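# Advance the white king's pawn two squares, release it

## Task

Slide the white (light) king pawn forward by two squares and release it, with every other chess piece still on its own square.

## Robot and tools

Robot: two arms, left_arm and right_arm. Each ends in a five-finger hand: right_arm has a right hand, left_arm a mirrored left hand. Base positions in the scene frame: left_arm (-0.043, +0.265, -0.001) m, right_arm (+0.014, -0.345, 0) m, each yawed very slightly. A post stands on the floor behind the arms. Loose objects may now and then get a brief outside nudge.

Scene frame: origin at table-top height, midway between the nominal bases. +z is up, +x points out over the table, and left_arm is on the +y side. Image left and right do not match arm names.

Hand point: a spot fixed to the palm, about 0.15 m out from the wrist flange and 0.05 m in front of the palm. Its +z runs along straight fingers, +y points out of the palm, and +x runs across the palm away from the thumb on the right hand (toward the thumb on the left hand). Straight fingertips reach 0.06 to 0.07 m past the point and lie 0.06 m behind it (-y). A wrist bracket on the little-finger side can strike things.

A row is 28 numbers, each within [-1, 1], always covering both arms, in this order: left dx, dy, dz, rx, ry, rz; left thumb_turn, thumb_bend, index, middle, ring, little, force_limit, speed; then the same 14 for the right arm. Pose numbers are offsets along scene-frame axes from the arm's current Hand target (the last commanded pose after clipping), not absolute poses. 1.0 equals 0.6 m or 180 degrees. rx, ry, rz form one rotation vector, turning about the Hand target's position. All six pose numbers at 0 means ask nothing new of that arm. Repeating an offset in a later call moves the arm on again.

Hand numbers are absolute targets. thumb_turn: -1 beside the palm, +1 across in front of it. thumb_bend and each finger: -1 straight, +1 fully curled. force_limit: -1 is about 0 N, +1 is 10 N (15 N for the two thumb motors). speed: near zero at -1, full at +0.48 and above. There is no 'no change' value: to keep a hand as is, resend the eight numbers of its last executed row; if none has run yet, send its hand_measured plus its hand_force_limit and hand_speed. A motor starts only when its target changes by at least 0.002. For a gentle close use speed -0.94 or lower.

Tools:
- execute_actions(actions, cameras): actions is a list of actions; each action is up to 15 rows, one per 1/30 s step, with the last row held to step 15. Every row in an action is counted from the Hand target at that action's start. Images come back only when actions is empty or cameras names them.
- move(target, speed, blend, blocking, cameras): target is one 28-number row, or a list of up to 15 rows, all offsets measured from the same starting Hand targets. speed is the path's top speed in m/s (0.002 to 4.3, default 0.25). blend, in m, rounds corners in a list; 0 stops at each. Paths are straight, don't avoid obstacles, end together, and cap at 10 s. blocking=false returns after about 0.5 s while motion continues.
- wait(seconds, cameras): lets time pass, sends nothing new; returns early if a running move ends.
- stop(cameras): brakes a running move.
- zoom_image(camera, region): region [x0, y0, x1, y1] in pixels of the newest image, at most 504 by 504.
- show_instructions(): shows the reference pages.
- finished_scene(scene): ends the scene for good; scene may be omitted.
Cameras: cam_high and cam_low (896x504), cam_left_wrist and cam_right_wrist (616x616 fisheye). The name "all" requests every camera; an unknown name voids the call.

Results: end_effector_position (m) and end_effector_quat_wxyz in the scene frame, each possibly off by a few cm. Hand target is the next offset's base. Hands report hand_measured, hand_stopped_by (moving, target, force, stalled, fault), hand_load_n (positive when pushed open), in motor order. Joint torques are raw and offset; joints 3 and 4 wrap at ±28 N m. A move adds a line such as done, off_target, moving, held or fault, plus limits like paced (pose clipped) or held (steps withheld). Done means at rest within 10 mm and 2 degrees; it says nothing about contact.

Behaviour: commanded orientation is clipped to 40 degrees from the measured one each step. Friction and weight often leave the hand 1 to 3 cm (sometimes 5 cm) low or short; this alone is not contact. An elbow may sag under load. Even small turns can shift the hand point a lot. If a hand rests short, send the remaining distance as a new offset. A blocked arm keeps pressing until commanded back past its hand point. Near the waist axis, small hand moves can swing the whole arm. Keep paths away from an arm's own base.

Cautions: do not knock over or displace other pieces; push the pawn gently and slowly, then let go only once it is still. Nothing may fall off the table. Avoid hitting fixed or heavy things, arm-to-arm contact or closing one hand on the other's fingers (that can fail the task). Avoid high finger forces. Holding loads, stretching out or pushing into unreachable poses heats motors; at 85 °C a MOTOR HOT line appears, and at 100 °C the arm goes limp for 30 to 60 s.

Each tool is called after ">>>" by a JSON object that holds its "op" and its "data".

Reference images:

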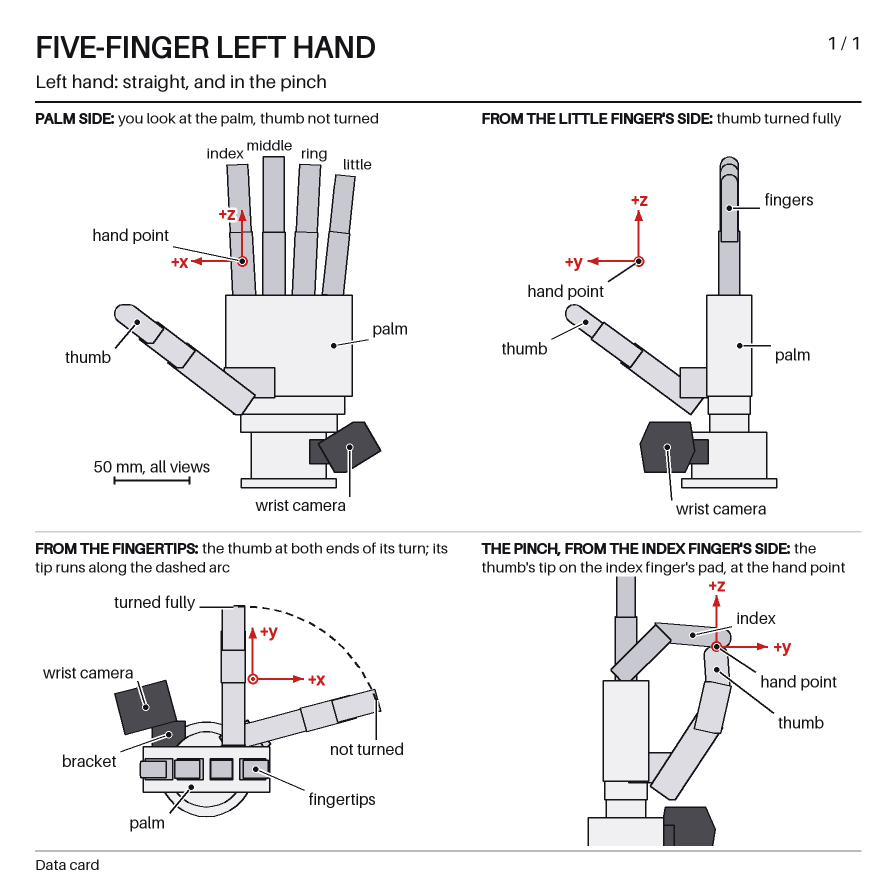

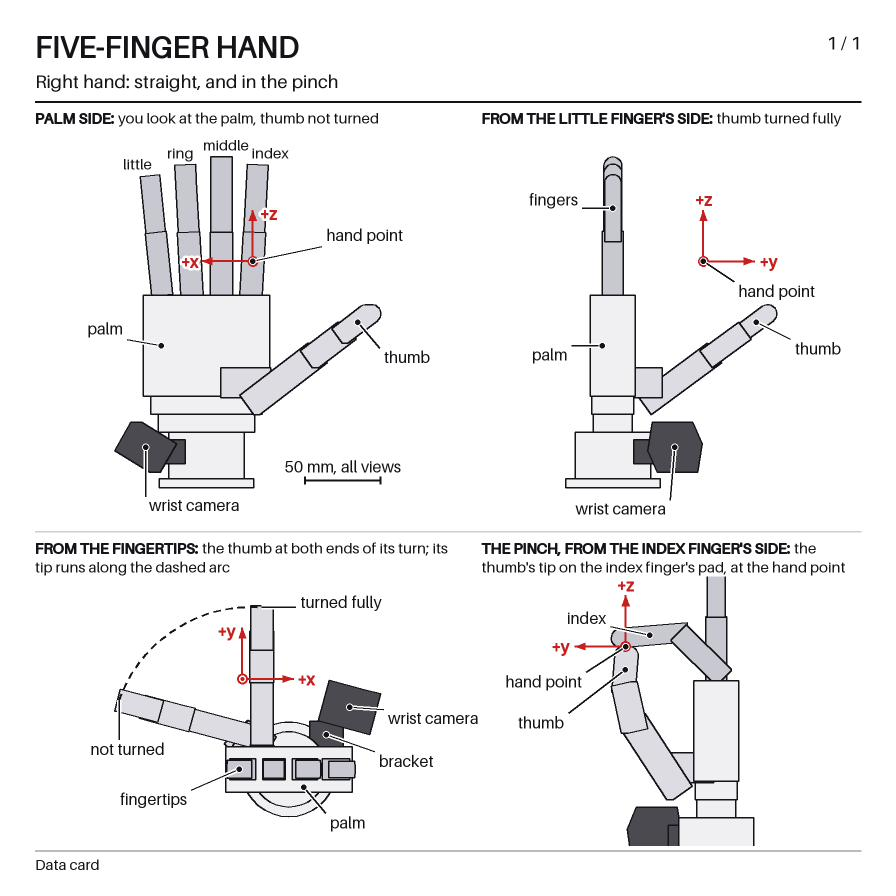

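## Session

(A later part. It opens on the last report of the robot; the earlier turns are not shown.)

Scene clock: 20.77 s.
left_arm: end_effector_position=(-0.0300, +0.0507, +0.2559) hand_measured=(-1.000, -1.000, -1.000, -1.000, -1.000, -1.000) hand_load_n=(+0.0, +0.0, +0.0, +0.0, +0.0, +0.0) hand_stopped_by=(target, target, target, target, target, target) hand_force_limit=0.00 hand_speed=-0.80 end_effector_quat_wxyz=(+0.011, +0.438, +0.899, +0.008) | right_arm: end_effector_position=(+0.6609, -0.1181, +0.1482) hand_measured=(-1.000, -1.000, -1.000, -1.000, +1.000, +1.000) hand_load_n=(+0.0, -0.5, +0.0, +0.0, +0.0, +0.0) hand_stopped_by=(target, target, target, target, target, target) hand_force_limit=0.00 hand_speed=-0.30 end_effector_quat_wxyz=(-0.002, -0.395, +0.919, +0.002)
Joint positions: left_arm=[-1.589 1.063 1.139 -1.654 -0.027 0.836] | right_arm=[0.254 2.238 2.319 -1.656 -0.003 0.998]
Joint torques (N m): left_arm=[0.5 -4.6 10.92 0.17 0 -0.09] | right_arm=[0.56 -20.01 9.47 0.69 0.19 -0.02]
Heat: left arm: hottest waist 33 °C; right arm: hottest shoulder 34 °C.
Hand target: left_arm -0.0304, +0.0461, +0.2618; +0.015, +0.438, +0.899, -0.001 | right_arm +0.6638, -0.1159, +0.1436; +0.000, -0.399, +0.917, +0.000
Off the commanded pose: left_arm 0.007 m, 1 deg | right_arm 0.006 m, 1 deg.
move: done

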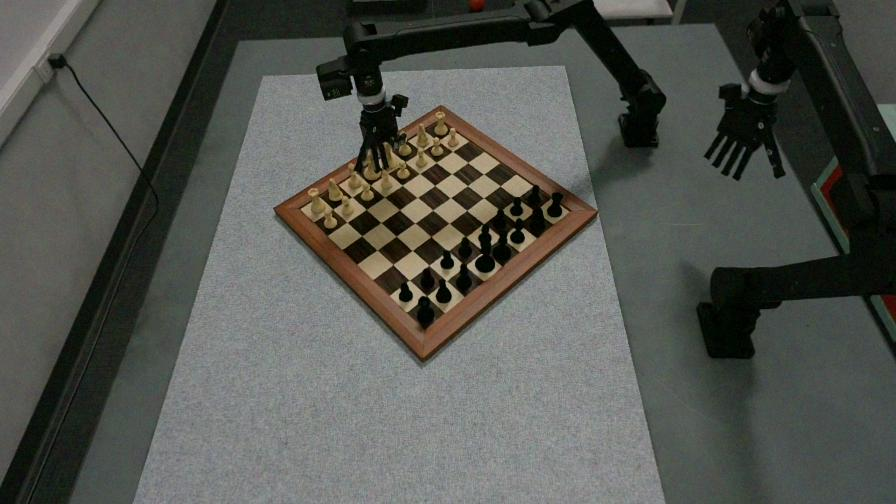

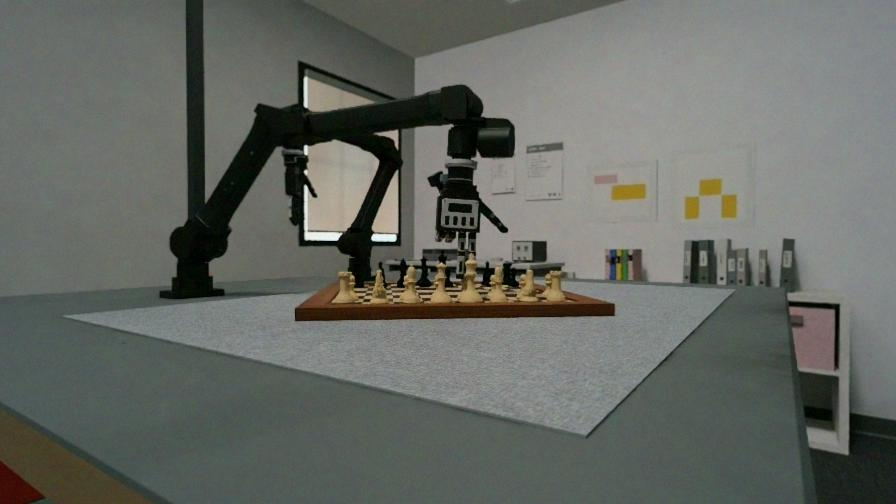

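>>> {"op": "move", "data": {"target": [[0,0,0,0,0,0,-1,-1,-1,-1,-1,-1,0,-0.8,0.0117,-0.01,0.0,0,0,0,-1,-1,-1,-1,1,1,0,-0.3]], "speed": 0.05, "cameras": ["cam_high","cam_low"]}}

>>> {"op": "zoom_image", "data": {"camera": "cam_high", "region": [350, 135, 410, 195]}}

>>> {"op": "zoom_image", "data": {"camera": "cam_low", "region": [440, 240, 510, 310]}}

Scene clock: 24.40 s.
left_arm: end_effector_position=(-0.0300, +0.0507, +0.2559) hand_measured=(-1.000, -1.000, -1.000, -1.000, -1.000, -1.000) hand_load_n=(+0.0, +0.0, +0.0, +0.0, +0.0, +0.0) hand_stopped_by=(target, target, target, target, target, target) hand_force_limit=0.00 hand_speed=-0.80 end_effector_quat_wxyz=(+0.011, +0.438, +0.899, +0.008) | right_arm: end_effector_position=(+0.6605, -0.1185, +0.1336) hand_measured=(-1.000, -1.000, -1.000, -1.000, +1.000, +1.000) hand_load_n=(+0.0, +0.0, +0.0, +0.0, +0.0, +0.0) hand_stopped_by=(target, target, target, target, target, target) hand_force_limit=0.00 hand_speed=-0.30 end_effector_quat_wxyz=(-0.013, -0.399, +0.917, +0.003)
Joint positions: left_arm=[-1.589 1.063 1.139 -1.654 -0.027 0.836] | right_arm=[0.254 2.261 2.319 -1.656 -0.002 0.988]
Joint torques (N m): left_arm=[0.5 -4.54 10.92 0.16 0.01 -0.08] | right_arm=[-0.38 -20.31 12.56 0.01 0.17 -0.03]
Heat: left arm: hottest waist 33 °C; right arm: hottest shoulder 35 °C.
Hand target: left_arm -0.0304, +0.0461, +0.2618; +0.015, +0.438, +0.899, -0.001 | right_arm +0.6708, -0.1219, +0.1435; +0.000, -0.400, +0.917, +0.000
Off the commanded pose: left_arm 0.007 m, 1 deg | right_arm 0.015 m, 2 deg.
move: off_target (right_arm)

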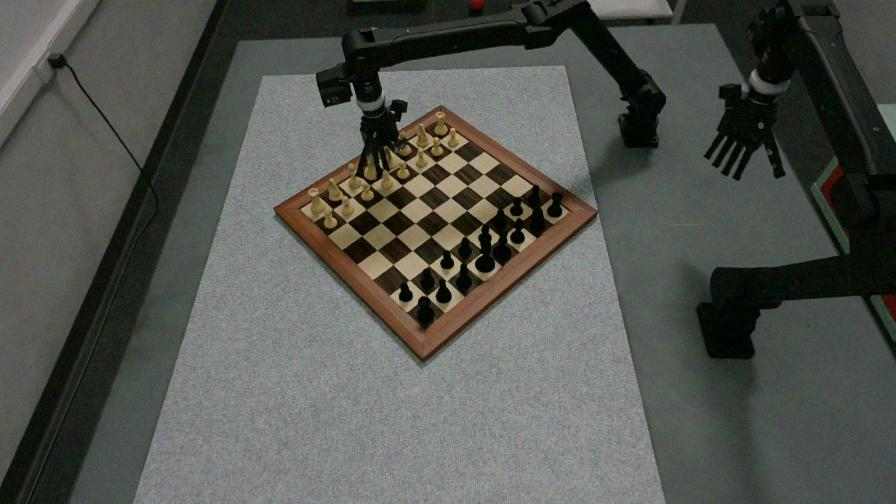

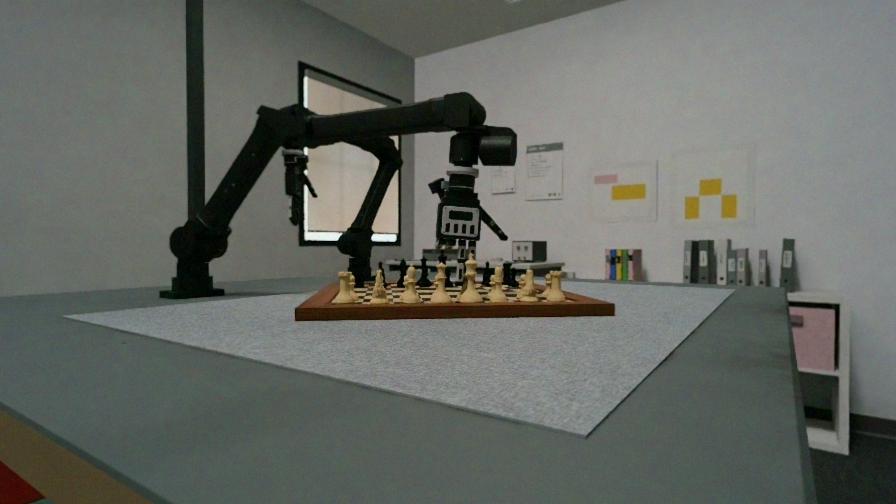

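Scaled by 8.400 from the camera's image (finer frame: 1280x720).

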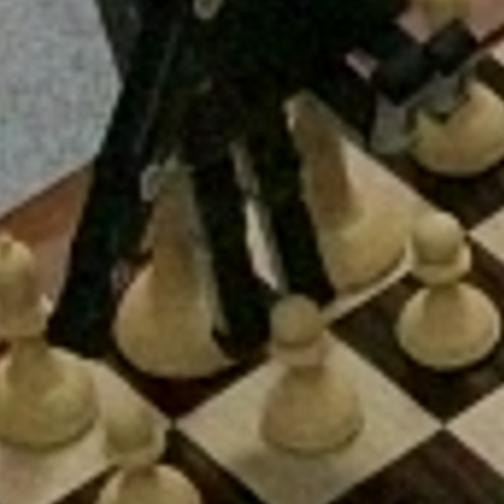

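Scaled by 7.200 from the camera's image (finer frame: 1280x720).

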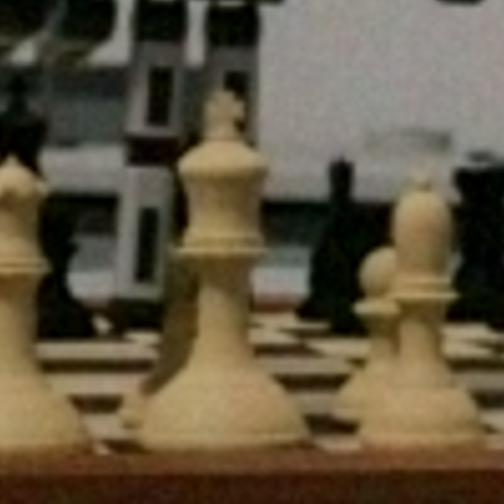

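>>> {"op": "zoom_image", "data": {"camera": "cam_high", "region": [370, 160, 400, 195]}}

>>> {"op": "zoom_image", "data": {"camera": "cam_low", "region": [450, 260, 480, 305]}}

Scaled by 14.400 from the camera's image (finer frame: 1280x720).

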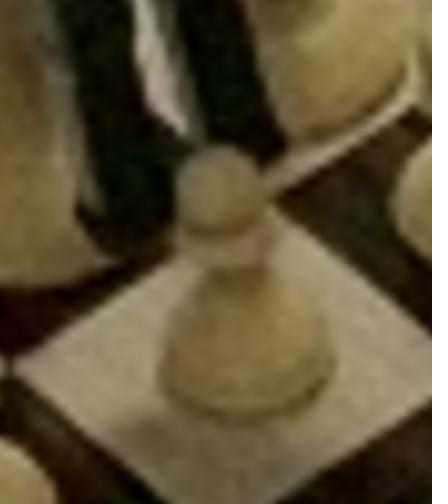

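Scaled by 11.200 from the camera's image (finer frame: 1280x720).

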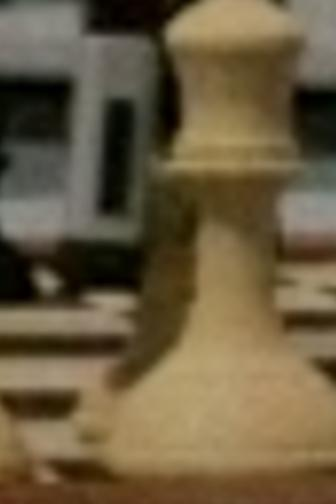

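>>> {"op": "move", "data": {"target": [[0,0,0,0,0,0,-1,-1,-1,-1,-1,-1,0,-0.8,0.005,-0.009,0.008,0,0,0,-1,-1,-1,-1,1,1,0,-0.3]], "speed": 0.05, "cameras": ["cam_high","cam_low","cam_right_wrist"]}}

>>> {"op": "zoom_image", "data": {"camera": "cam_high", "region": [350, 135, 410, 195]}}

>>> {"op": "zoom_image", "data": {"camera": "cam_low", "region": [440, 240, 510, 310]}}

Scene clock: 25.90 s.
left_arm: end_effector_position=(-0.0300, +0.0507, +0.2559) hand_measured=(-1.000, -1.000, -1.000, -1.000, -1.000, -1.000) hand_load_n=(+0.0, +0.0, +0.0, +0.0, +0.0, +0.0) hand_stopped_by=(target, target, target, target, target, target) hand_force_limit=0.00 hand_speed=-0.80 end_effector_quat_wxyz=(+0.011, +0.438, +0.899, +0.008) | right_arm: end_effector_position=(+0.6630, -0.1211, +0.1407) hand_measured=(-1.000, -1.000, -1.000, -1.000, +1.000, +1.000) hand_load_n=(+0.0, +0.0, +0.0, +0.0, +0.0, +0.0) hand_stopped_by=(target, target, target, target, target, target) hand_force_limit=0.00 hand_speed=-0.30 end_effector_quat_wxyz=(-0.009, -0.401, +0.916, +0.003)
Joint positions: left_arm=[-1.589 1.063 1.139 -1.654 -0.027 0.836] | right_arm=[0.25 2.263 2.341 -1.669 -0.002 0.98]
Joint torques (N m): left_arm=[0.5 -4.54 10.93 0.17 0 -0.1] | right_arm=[-0.85 -19.66 12.68 -0.06 0.16 -0.03]
Heat: left arm: hottest waist 33 °C; right arm: hottest shoulder 35 °C.
Hand target: left_arm -0.0304, +0.0461, +0.2618; +0.015, +0.438, +0.899, -0.001 | right_arm +0.6738, -0.1273, +0.1482; +0.000, -0.399, +0.917, +0.000
Off the commanded pose: left_arm 0.007 m, 1 deg | right_arm 0.015 m, 1 deg.
joint sent to its limit (right arm) — joint 4 (wrist pitch), lower limit. The joint targets still meet the commanded pose.
move: off_target (right_arm)

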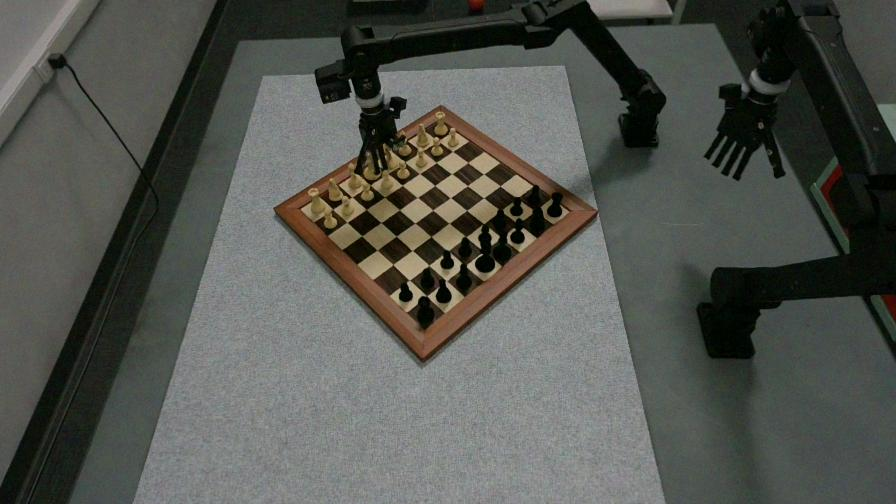

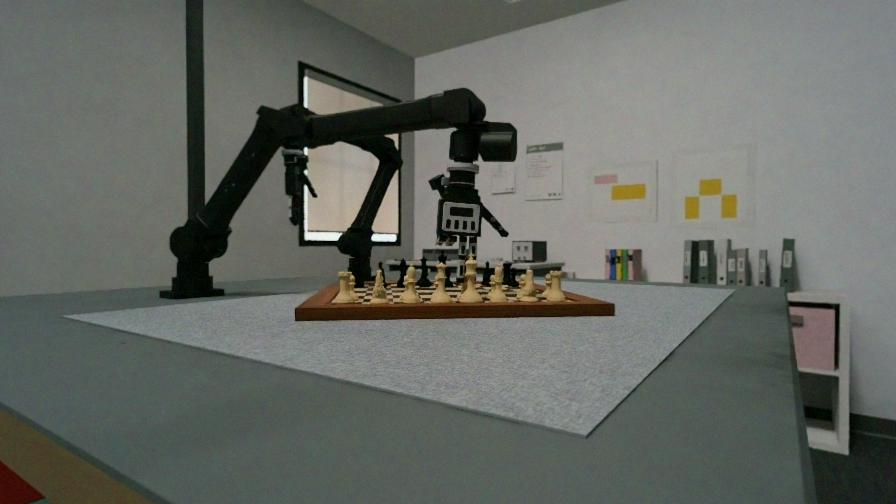

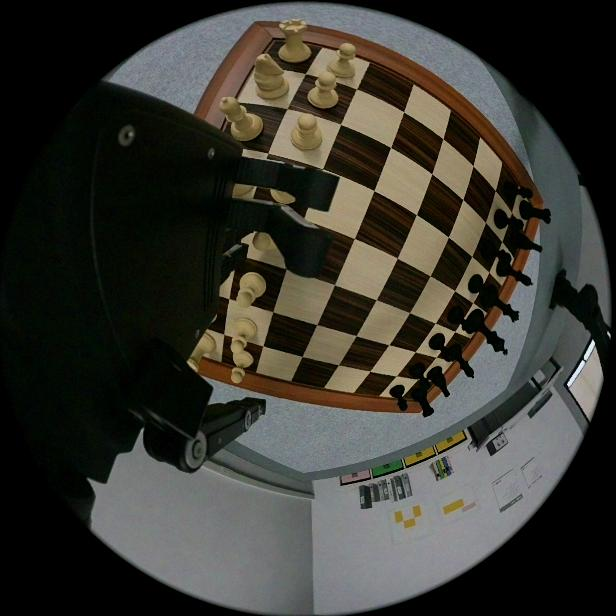

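Scaled by 8.400 from the camera's image (finer frame: 1280x720).

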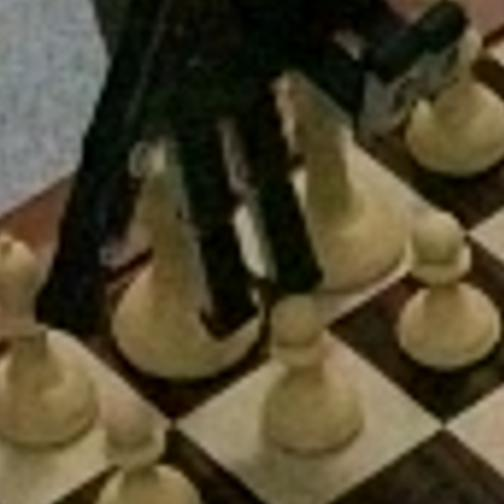

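Scaled by 7.200 from the camera's image (finer frame: 1280x720).

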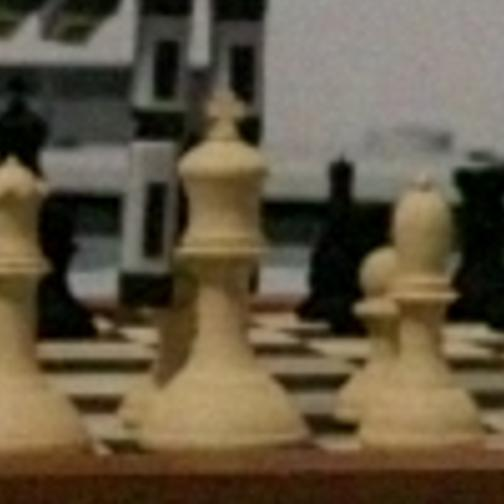

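>>> {"op": "move", "data": {"target": [[0,0,0,0,0,0,-1,-1,-1,-1,-1,-1,0,-0.8,0.0063,-0.0015,-0.015,0,0,0,-1,-1,-1,-1,1,1,0,-0.3]], "speed": 0.05, "cameras": ["cam_high","cam_low"]}}

>>> {"op": "zoom_image", "data": {"camera": "cam_high", "region": [350, 135, 410, 195]}}

>>> {"op": "zoom_image", "data": {"camera": "cam_low", "region": [440, 240, 510, 310]}}

Scene clock: 27.13 s.
left_arm: end_effector_position=(-0.0300, +0.0507, +0.2559) hand_measured=(-1.000, -1.000, -1.000, -1.000, -1.000, -1.000) hand_load_n=(+0.0, +0.0, +0.0, +0.0, +0.0, +0.0) hand_stopped_by=(target, target, target, target, target, target) hand_force_limit=0.00 hand_speed=-0.80 end_effector_quat_wxyz=(+0.011, +0.438, +0.899, +0.008) | right_arm: end_effector_position=(+0.6641, -0.1225, +0.1294) hand_measured=(-1.000, -1.000, -1.000, -1.000, +1.000, +1.000) hand_load_n=(+0.0, +0.0, +0.0, +0.0, +0.0, +0.0) hand_stopped_by=(target, target, target, target, target, target) hand_force_limit=0.00 hand_speed=-0.30 end_effector_quat_wxyz=(-0.017, -0.401, +0.916, +0.004)
Joint positions: left_arm=[-1.589 1.063 1.139 -1.654 -0.027 0.836] | right_arm=[0.248 2.282 2.345 -1.669 -0.002 0.977]
Joint torques (N m): left_arm=[0.5 -4.6 10.95 0.16 0.01 -0.09] | right_arm=[-0.73 -20.37 12.72 0.28 0.17 -0.02]
Heat: left arm: hottest waist 33 °C; right arm: hottest shoulder 35 °C.
Hand target: left_arm -0.0304, +0.0461, +0.2618; +0.015, +0.438, +0.899, -0.001 | right_arm +0.6776, -0.1282, +0.1394; +0.000, -0.399, +0.917, +0.000
Off the commanded pose: left_arm 0.007 m, 1 deg | right_arm 0.018 m, 2 deg.
move: off_target (right_arm)

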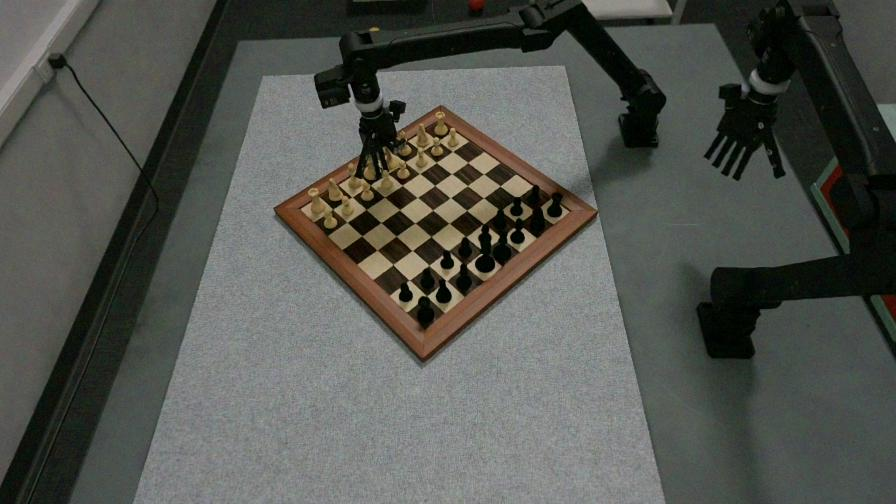

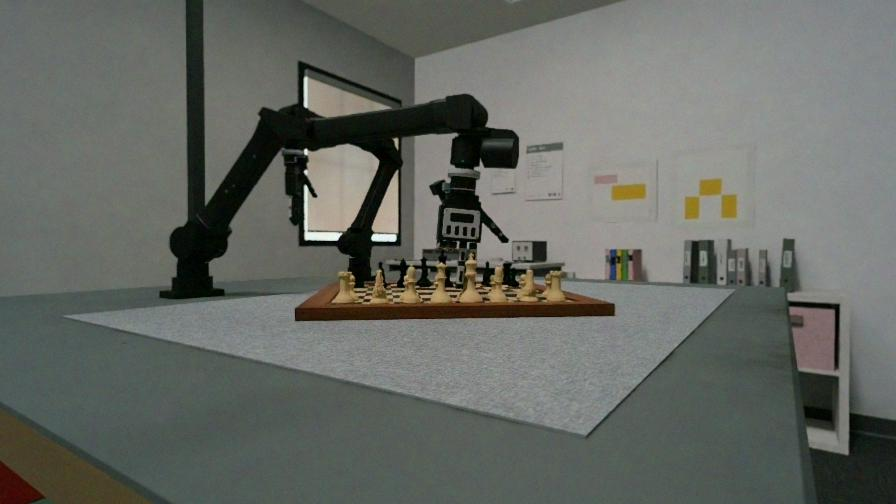

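Scaled by 8.400 from the camera's image (finer frame: 1280x720).

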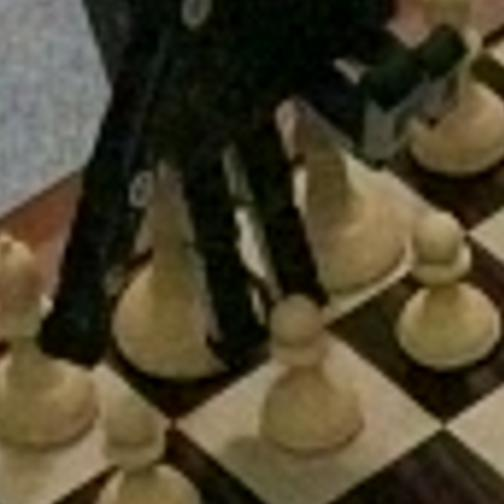

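Scaled by 7.200 from the camera's image (finer frame: 1280x720).

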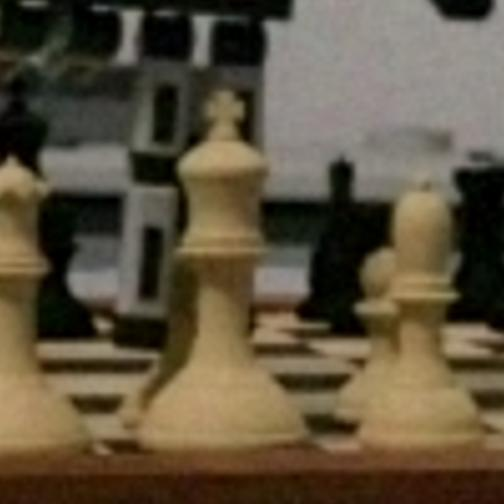

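>>> {"op": "zoom_image", "data": {"camera": "cam_high", "region": [365, 160, 400, 195]}}

>>> {"op": "zoom_image", "data": {"camera": "cam_low", "region": [445, 265, 480, 305]}}

Scaled by 14.400 from the camera's image (finer frame: 1280x720).

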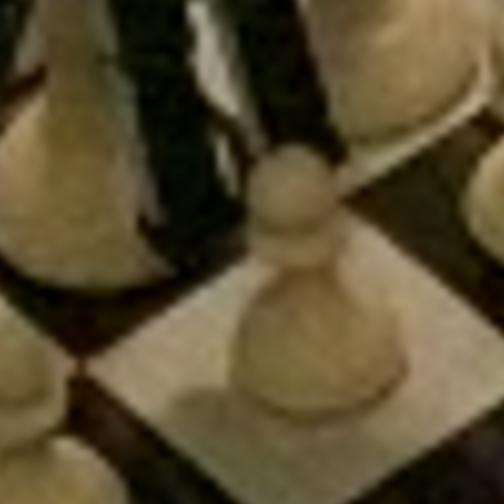

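Scaled by 12.600 from the camera's image (finer frame: 1280x720).

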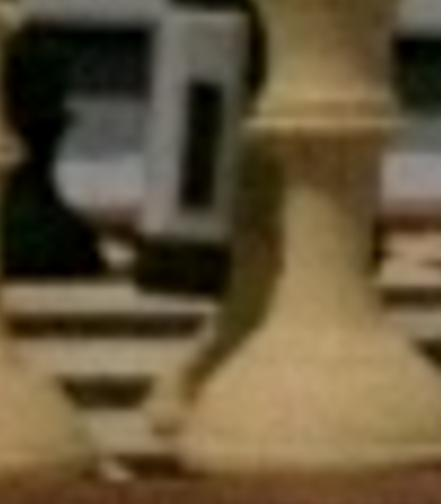

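>>> {"op": "move", "data": {"target": [[0,0,0,0,0,0,-1,-1,-1,-1,-1,-1,0,-0.8,0.012,-0.008,0.003,0,0,0,-1,-1,-1,-1,1,1,0,-0.3]], "speed": 0.05, "cameras": ["cam_high","cam_low"]}}

>>> {"op": "zoom_image", "data": {"camera": "cam_high", "region": [365, 160, 400, 195]}}

>>> {"op": "zoom_image", "data": {"camera": "cam_low", "region": [440, 240, 510, 310]}}

Scene clock: 29.00 s.
left_arm: end_effector_position=(-0.0300, +0.0507, +0.2559) hand_measured=(-1.000, -1.000, -1.000, -1.000, -1.000, -1.000) hand_load_n=(+0.0, +0.0, +0.0, +0.0, +0.0, +0.0) hand_stopped_by=(target, target, target, target, target, target) hand_force_limit=0.00 hand_speed=-0.80 end_effector_quat_wxyz=(+0.011, +0.438, +0.899, +0.008) | right_arm: end_effector_position=(+0.6744, -0.1283, +0.1329) hand_measured=(-1.000, -1.000, -1.000, -1.000, +1.000, +1.000) hand_load_n=(+0.0, +0.0, +0.0, +0.0, +0.0, +0.0) hand_stopped_by=(target, target, target, target, target, target) hand_force_limit=0.00 hand_speed=-0.30 end_effector_quat_wxyz=(-0.007, -0.400, +0.917, +0.002)
Joint positions: left_arm=[-1.589 1.063 1.139 -1.654 -0.027 0.836] | right_arm=[0.236 2.296 2.38 -1.669 -0.002 0.969]
Joint torques (N m): left_arm=[0.5 -4.66 10.95 0.17 0 -0.09] | right_arm=[-0.62 -19.9 12.74 -0.06 0.13 -0.04]
Heat: left arm: hottest waist 33 °C; right arm: hottest shoulder 35 °C.
Hand target: left_arm -0.0304, +0.0461, +0.2618; +0.015, +0.438, +0.899, -0.001 | right_arm +0.6848, -0.1331, +0.1410; +0.000, -0.399, +0.917, +0.000
Off the commanded pose: left_arm 0.007 m, 1 deg | right_arm 0.014 m, 1 deg.
joint sent to its limit (right arm) — joint 4 (wrist pitch), lower limit. The joint targets still meet the commanded pose.
move: off_target (right_arm)

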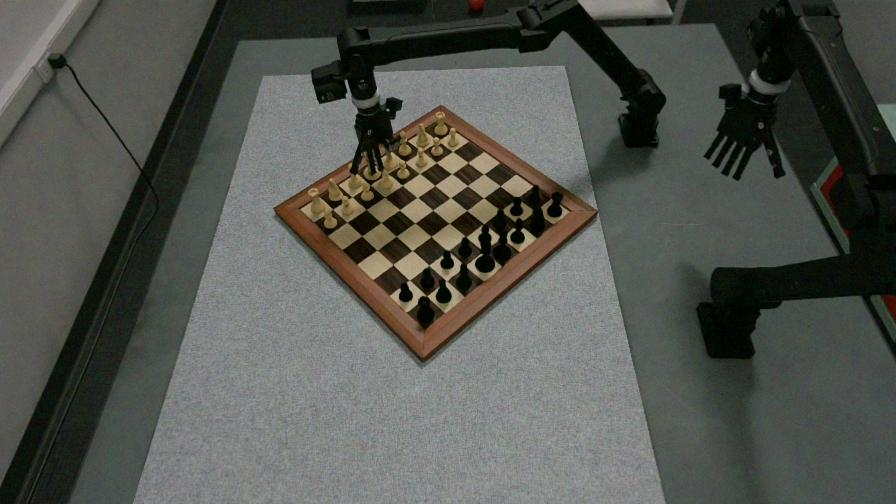

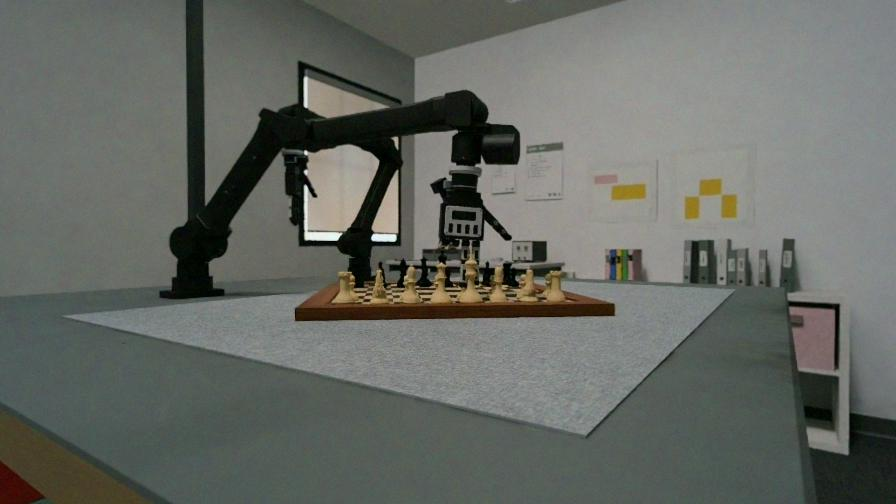

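Scaled by 14.400 from the camera's image (finer frame: 1280x720).

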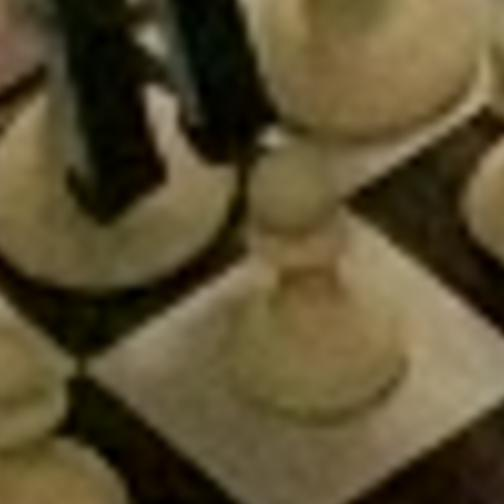

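Scaled by 7.200 from the camera's image (finer frame: 1280x720).

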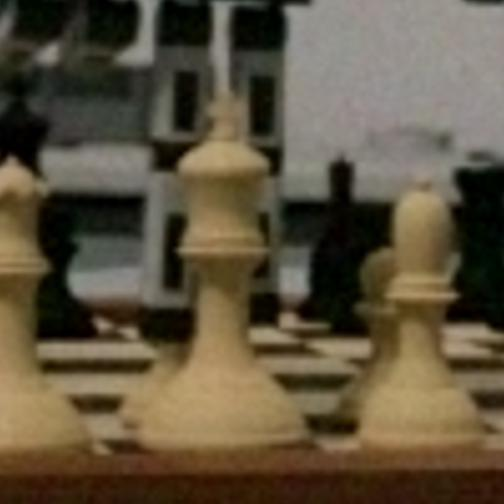

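>>> {"op": "move", "data": {"target": [[0,0,0,0,0,0,-1,-1,-1,-1,-1,-1,0,-0.8,-0.0117,0.0067,0.0,0,0,0,-1,-1,-1,-1,1,1,0,-0.3]], "speed": 0.05, "cameras": ["cam_high","cam_low"]}}

>>> {"op": "zoom_image", "data": {"camera": "cam_high", "region": [365, 160, 400, 195]}}

>>> {"op": "zoom_image", "data": {"camera": "cam_low", "region": [440, 240, 510, 310]}}

Scene clock: 29.97 s.
left_arm: end_effector_position=(-0.0300, +0.0507, +0.2559) hand_measured=(-1.000, -1.000, -1.000, -1.000, -1.000, -1.000) hand_load_n=(+0.0, -0.5, +0.0, +0.0, +0.0, +0.0) hand_stopped_by=(target, target, target, target, target, target) hand_force_limit=0.00 hand_speed=-0.80 end_effector_quat_wxyz=(+0.011, +0.438, +0.899, +0.008) | right_arm: end_effector_position=(+0.6744, -0.1283, +0.1329) hand_measured=(-1.000, -1.000, -1.000, -1.000, +1.000, +1.000) hand_load_n=(+0.0, +0.0, +0.0, +0.0, +0.0, +0.0) hand_stopped_by=(target, target, target, target, target, target) hand_force_limit=0.00 hand_speed=-0.30 end_effector_quat_wxyz=(-0.007, -0.400, +0.917, +0.002)
Joint positions: left_arm=[-1.589 1.063 1.139 -1.654 -0.027 0.836] | right_arm=[0.236 2.296 2.38 -1.669 -0.002 0.969]
Joint torques (N m): left_arm=[0.44 -4.54 10.93 0.13 0 -0.09] | right_arm=[0.15 -21.25 10.77 -0.03 0.16 0.03]
Heat: left arm: hottest waist 33 °C; right arm: hottest shoulder 35 °C.
Hand target: left_arm -0.0304, +0.0461, +0.2618; +0.015, +0.438, +0.899, -0.001 | right_arm +0.6778, -0.1291, +0.1411; +0.000, -0.399, +0.917, +0.000
Off the commanded pose: left_arm 0.007 m, 1 deg | right_arm 0.009 m, 1 deg.
joint at its limit (right arm) — joint 4 (wrist pitch), lower limit.
move: done

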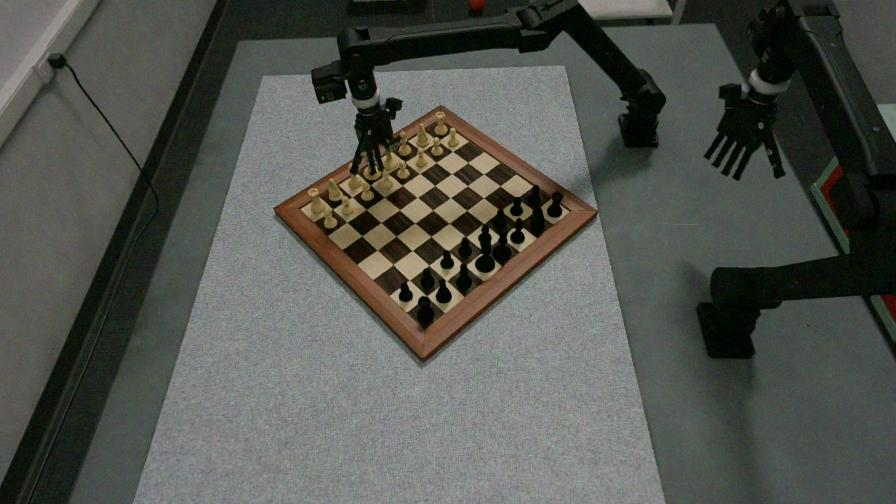

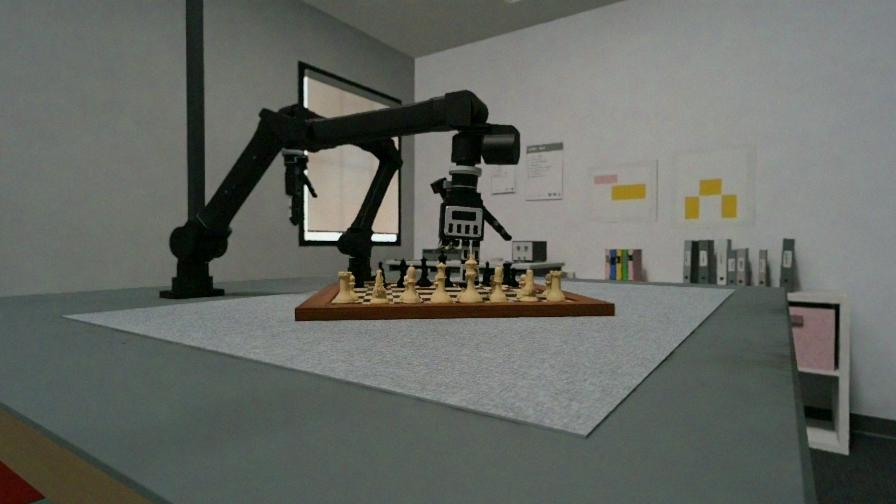

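Scaled by 14.400 from the camera's image (finer frame: 1280x720).

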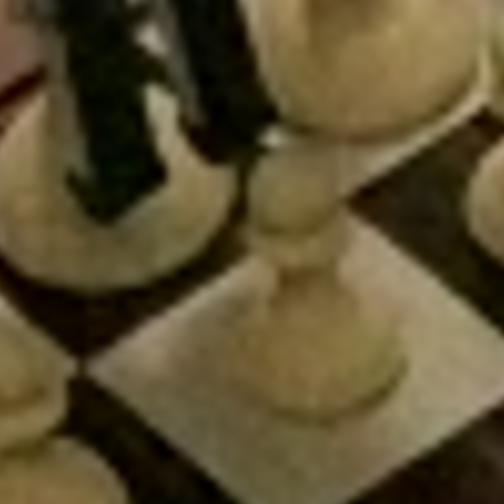

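Scaled by 7.200 from the camera's image (finer frame: 1280x720).

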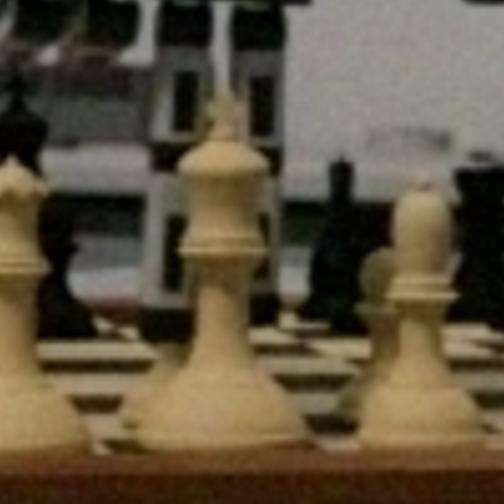

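>>> {"op": "move", "data": {"target": [[0,0,0,0,0,0,-1,-1,-1,-1,-1,-1,0,-0.8,-0.0067,0.006,-0.002,0,0,0,-1,-1,-1,-1,1,1,0,-0.3]], "speed": 0.05, "cameras": ["cam_high","cam_low"]}}

>>> {"op": "zoom_image", "data": {"camera": "cam_high", "region": [365, 160, 400, 195]}}

>>> {"op": "zoom_image", "data": {"camera": "cam_low", "region": [440, 240, 510, 310]}}

Scene clock: 30.73 s.
left_arm: end_effector_position=(-0.0300, +0.0507, +0.2559) hand_measured=(-1.000, -1.000, -1.000, -1.000, -1.000, -1.000) hand_load_n=(+0.0, +0.0, +0.0, +0.0, +0.0, +0.0) hand_stopped_by=(target, target, target, target, target, target) hand_force_limit=0.00 hand_speed=-0.80 end_effector_quat_wxyz=(+0.011, +0.438, +0.899, +0.008) | right_arm: end_effector_position=(+0.6716, -0.1289, +0.1284) hand_measured=(-1.000, -1.000, -1.000, -1.000, +1.000, +1.000) hand_load_n=(+0.0, +0.0, +0.0, +0.0, +0.0, +0.0) hand_stopped_by=(target, target, target, target, target, target) hand_force_limit=0.00 hand_speed=-0.30 end_effector_quat_wxyz=(-0.013, -0.399, +0.917, +0.004)
Joint positions: left_arm=[-1.589 1.063 1.139 -1.654 -0.027 0.836] | right_arm=[0.236 2.296 2.368 -1.669 -0.002 0.969]
Joint torques (N m): left_arm=[0.44 -4.6 10.92 0.14 0.01 -0.09] | right_arm=[0.73 -22.42 9.29 0.55 0.15 0.09]
Motor temperatures (°C): left_arm=[33 26 29 29 26 25] | right_arm=[31 35 32 27 30 33]
Heat: left arm: hottest waist 33 °C; right arm: hottest shoulder 35 °C.
Hand target: left_arm -0.0304, +0.0461, +0.2618; +0.015, +0.438, +0.899, -0.001 | right_arm +0.6738, -0.1255, +0.1399; +0.000, -0.399, +0.917, +0.000
Off the commanded pose: left_arm 0.007 m, 1 deg | right_arm 0.012 m, 2 deg.
move: off_target (right_arm)

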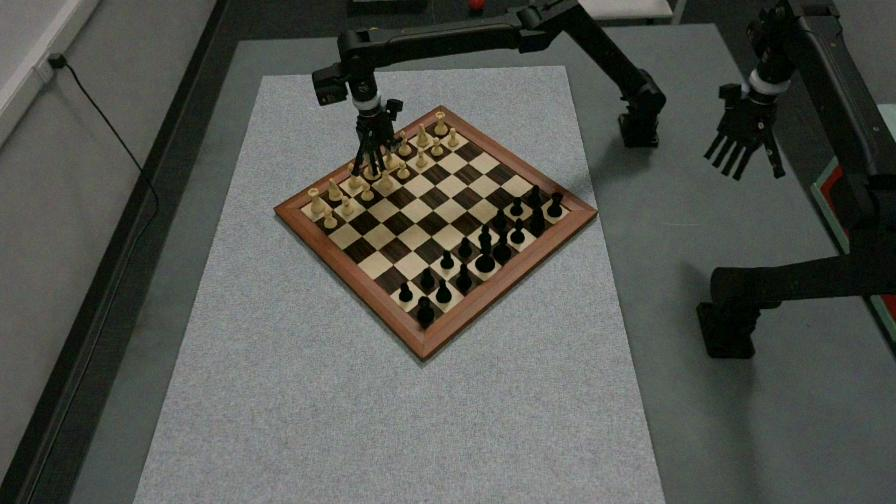

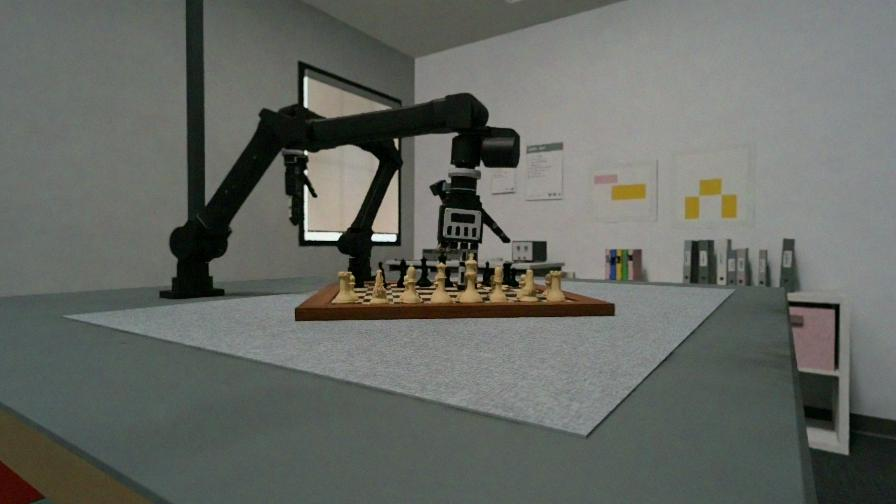

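Scaled by 14.400 from the camera's image (finer frame: 1280x720).

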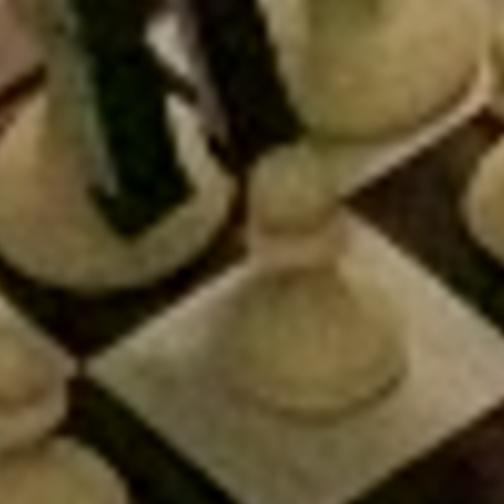

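Scaled by 7.200 from the camera's image (finer frame: 1280x720).

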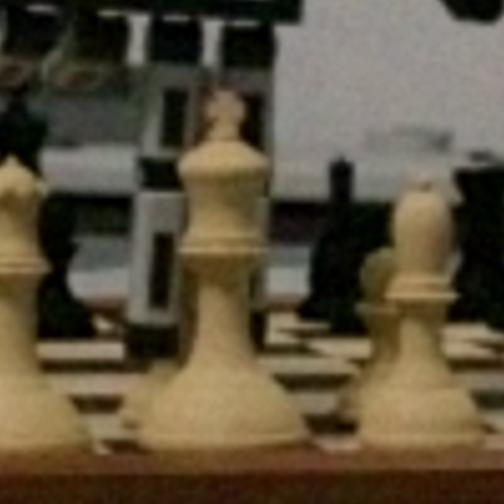

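>>> {"op": "move", "data": {"target": [[0,0,0,0,0,0,-1,-1,-1,-1,-1,-1,0,-0.8,-0.001,0.002,-0.015,0,0,0,-1,-1,-1,-1,1,1,0,-0.3]], "speed": 0.05, "cameras": ["cam_high","cam_low"]}}

>>> {"op": "zoom_image", "data": {"camera": "cam_high", "region": [365, 160, 400, 195]}}

>>> {"op": "zoom_image", "data": {"camera": "cam_low", "region": [440, 240, 510, 310]}}

Scene clock: 32.53 s.
left_arm: end_effector_position=(-0.0300, +0.0507, +0.2559) hand_measured=(-1.000, -1.000, -1.000, -1.000, -1.000, -1.000) hand_load_n=(+0.0, -0.5, +0.0, +0.0, +0.0, +0.0) hand_stopped_by=(target, target, target, target, target, target) hand_force_limit=0.00 hand_speed=-0.80 end_effector_quat_wxyz=(+0.011, +0.438, +0.899, +0.008) | right_arm: end_effector_position=(+0.6705, -0.1292, +0.1163) hand_measured=(-1.000, -1.000, -1.000, -1.000, +1.000, +1.000) hand_load_n=(+0.0, +0.0, +0.0, +0.0, +0.0, +0.0) hand_stopped_by=(target, target, target, target, target, target) hand_force_limit=0.00 hand_speed=-0.30 end_effector_quat_wxyz=(-0.016, -0.399, +0.917, +0.004)
Joint positions: left_arm=[-1.589 1.063 1.139 -1.654 -0.027 0.836] | right_arm=[0.236 2.296 2.336 -1.644 -0.002 0.969]
Joint torques (N m): left_arm=[0.44 -4.54 10.92 0.17 0 -0.09] | right_arm=[0.91 -22.77 9.25 0.58 0.15 0.11]
Heat: left arm: hottest waist 33 °C; right arm: hottest shoulder 35 °C.
Hand target: left_arm -0.0304, +0.0461, +0.2618; +0.015, +0.438, +0.899, -0.001 | right_arm +0.6731, -0.1243, +0.1309; +0.000, -0.399, +0.917, +0.000
Off the commanded pose: left_arm 0.007 m, 1 deg | right_arm 0.016 m, 2 deg.
move: off_target (right_arm)

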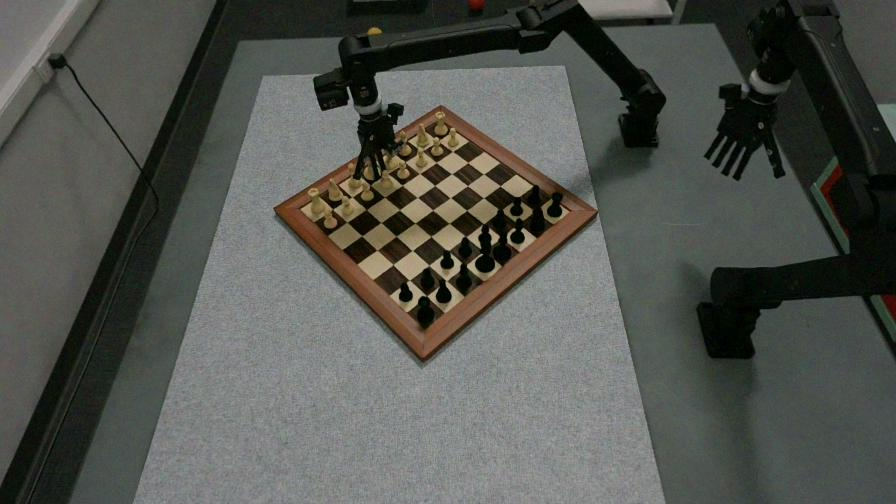

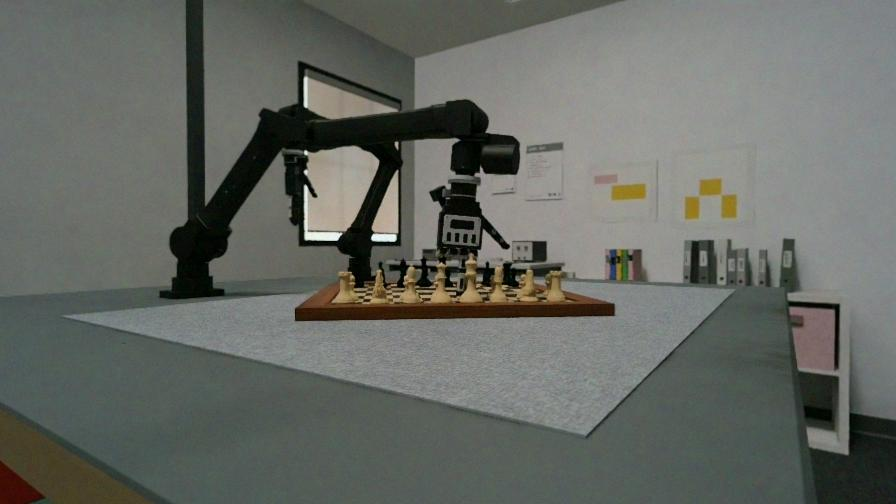

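Scaled by 14.400 from the camera's image (finer frame: 1280x720).

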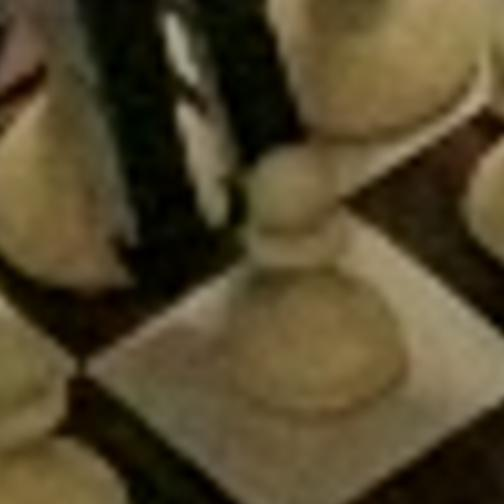

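Scaled by 7.200 from the camera's image (finer frame: 1280x720).

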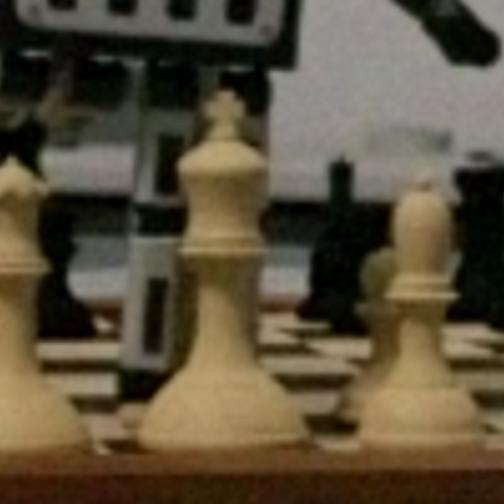

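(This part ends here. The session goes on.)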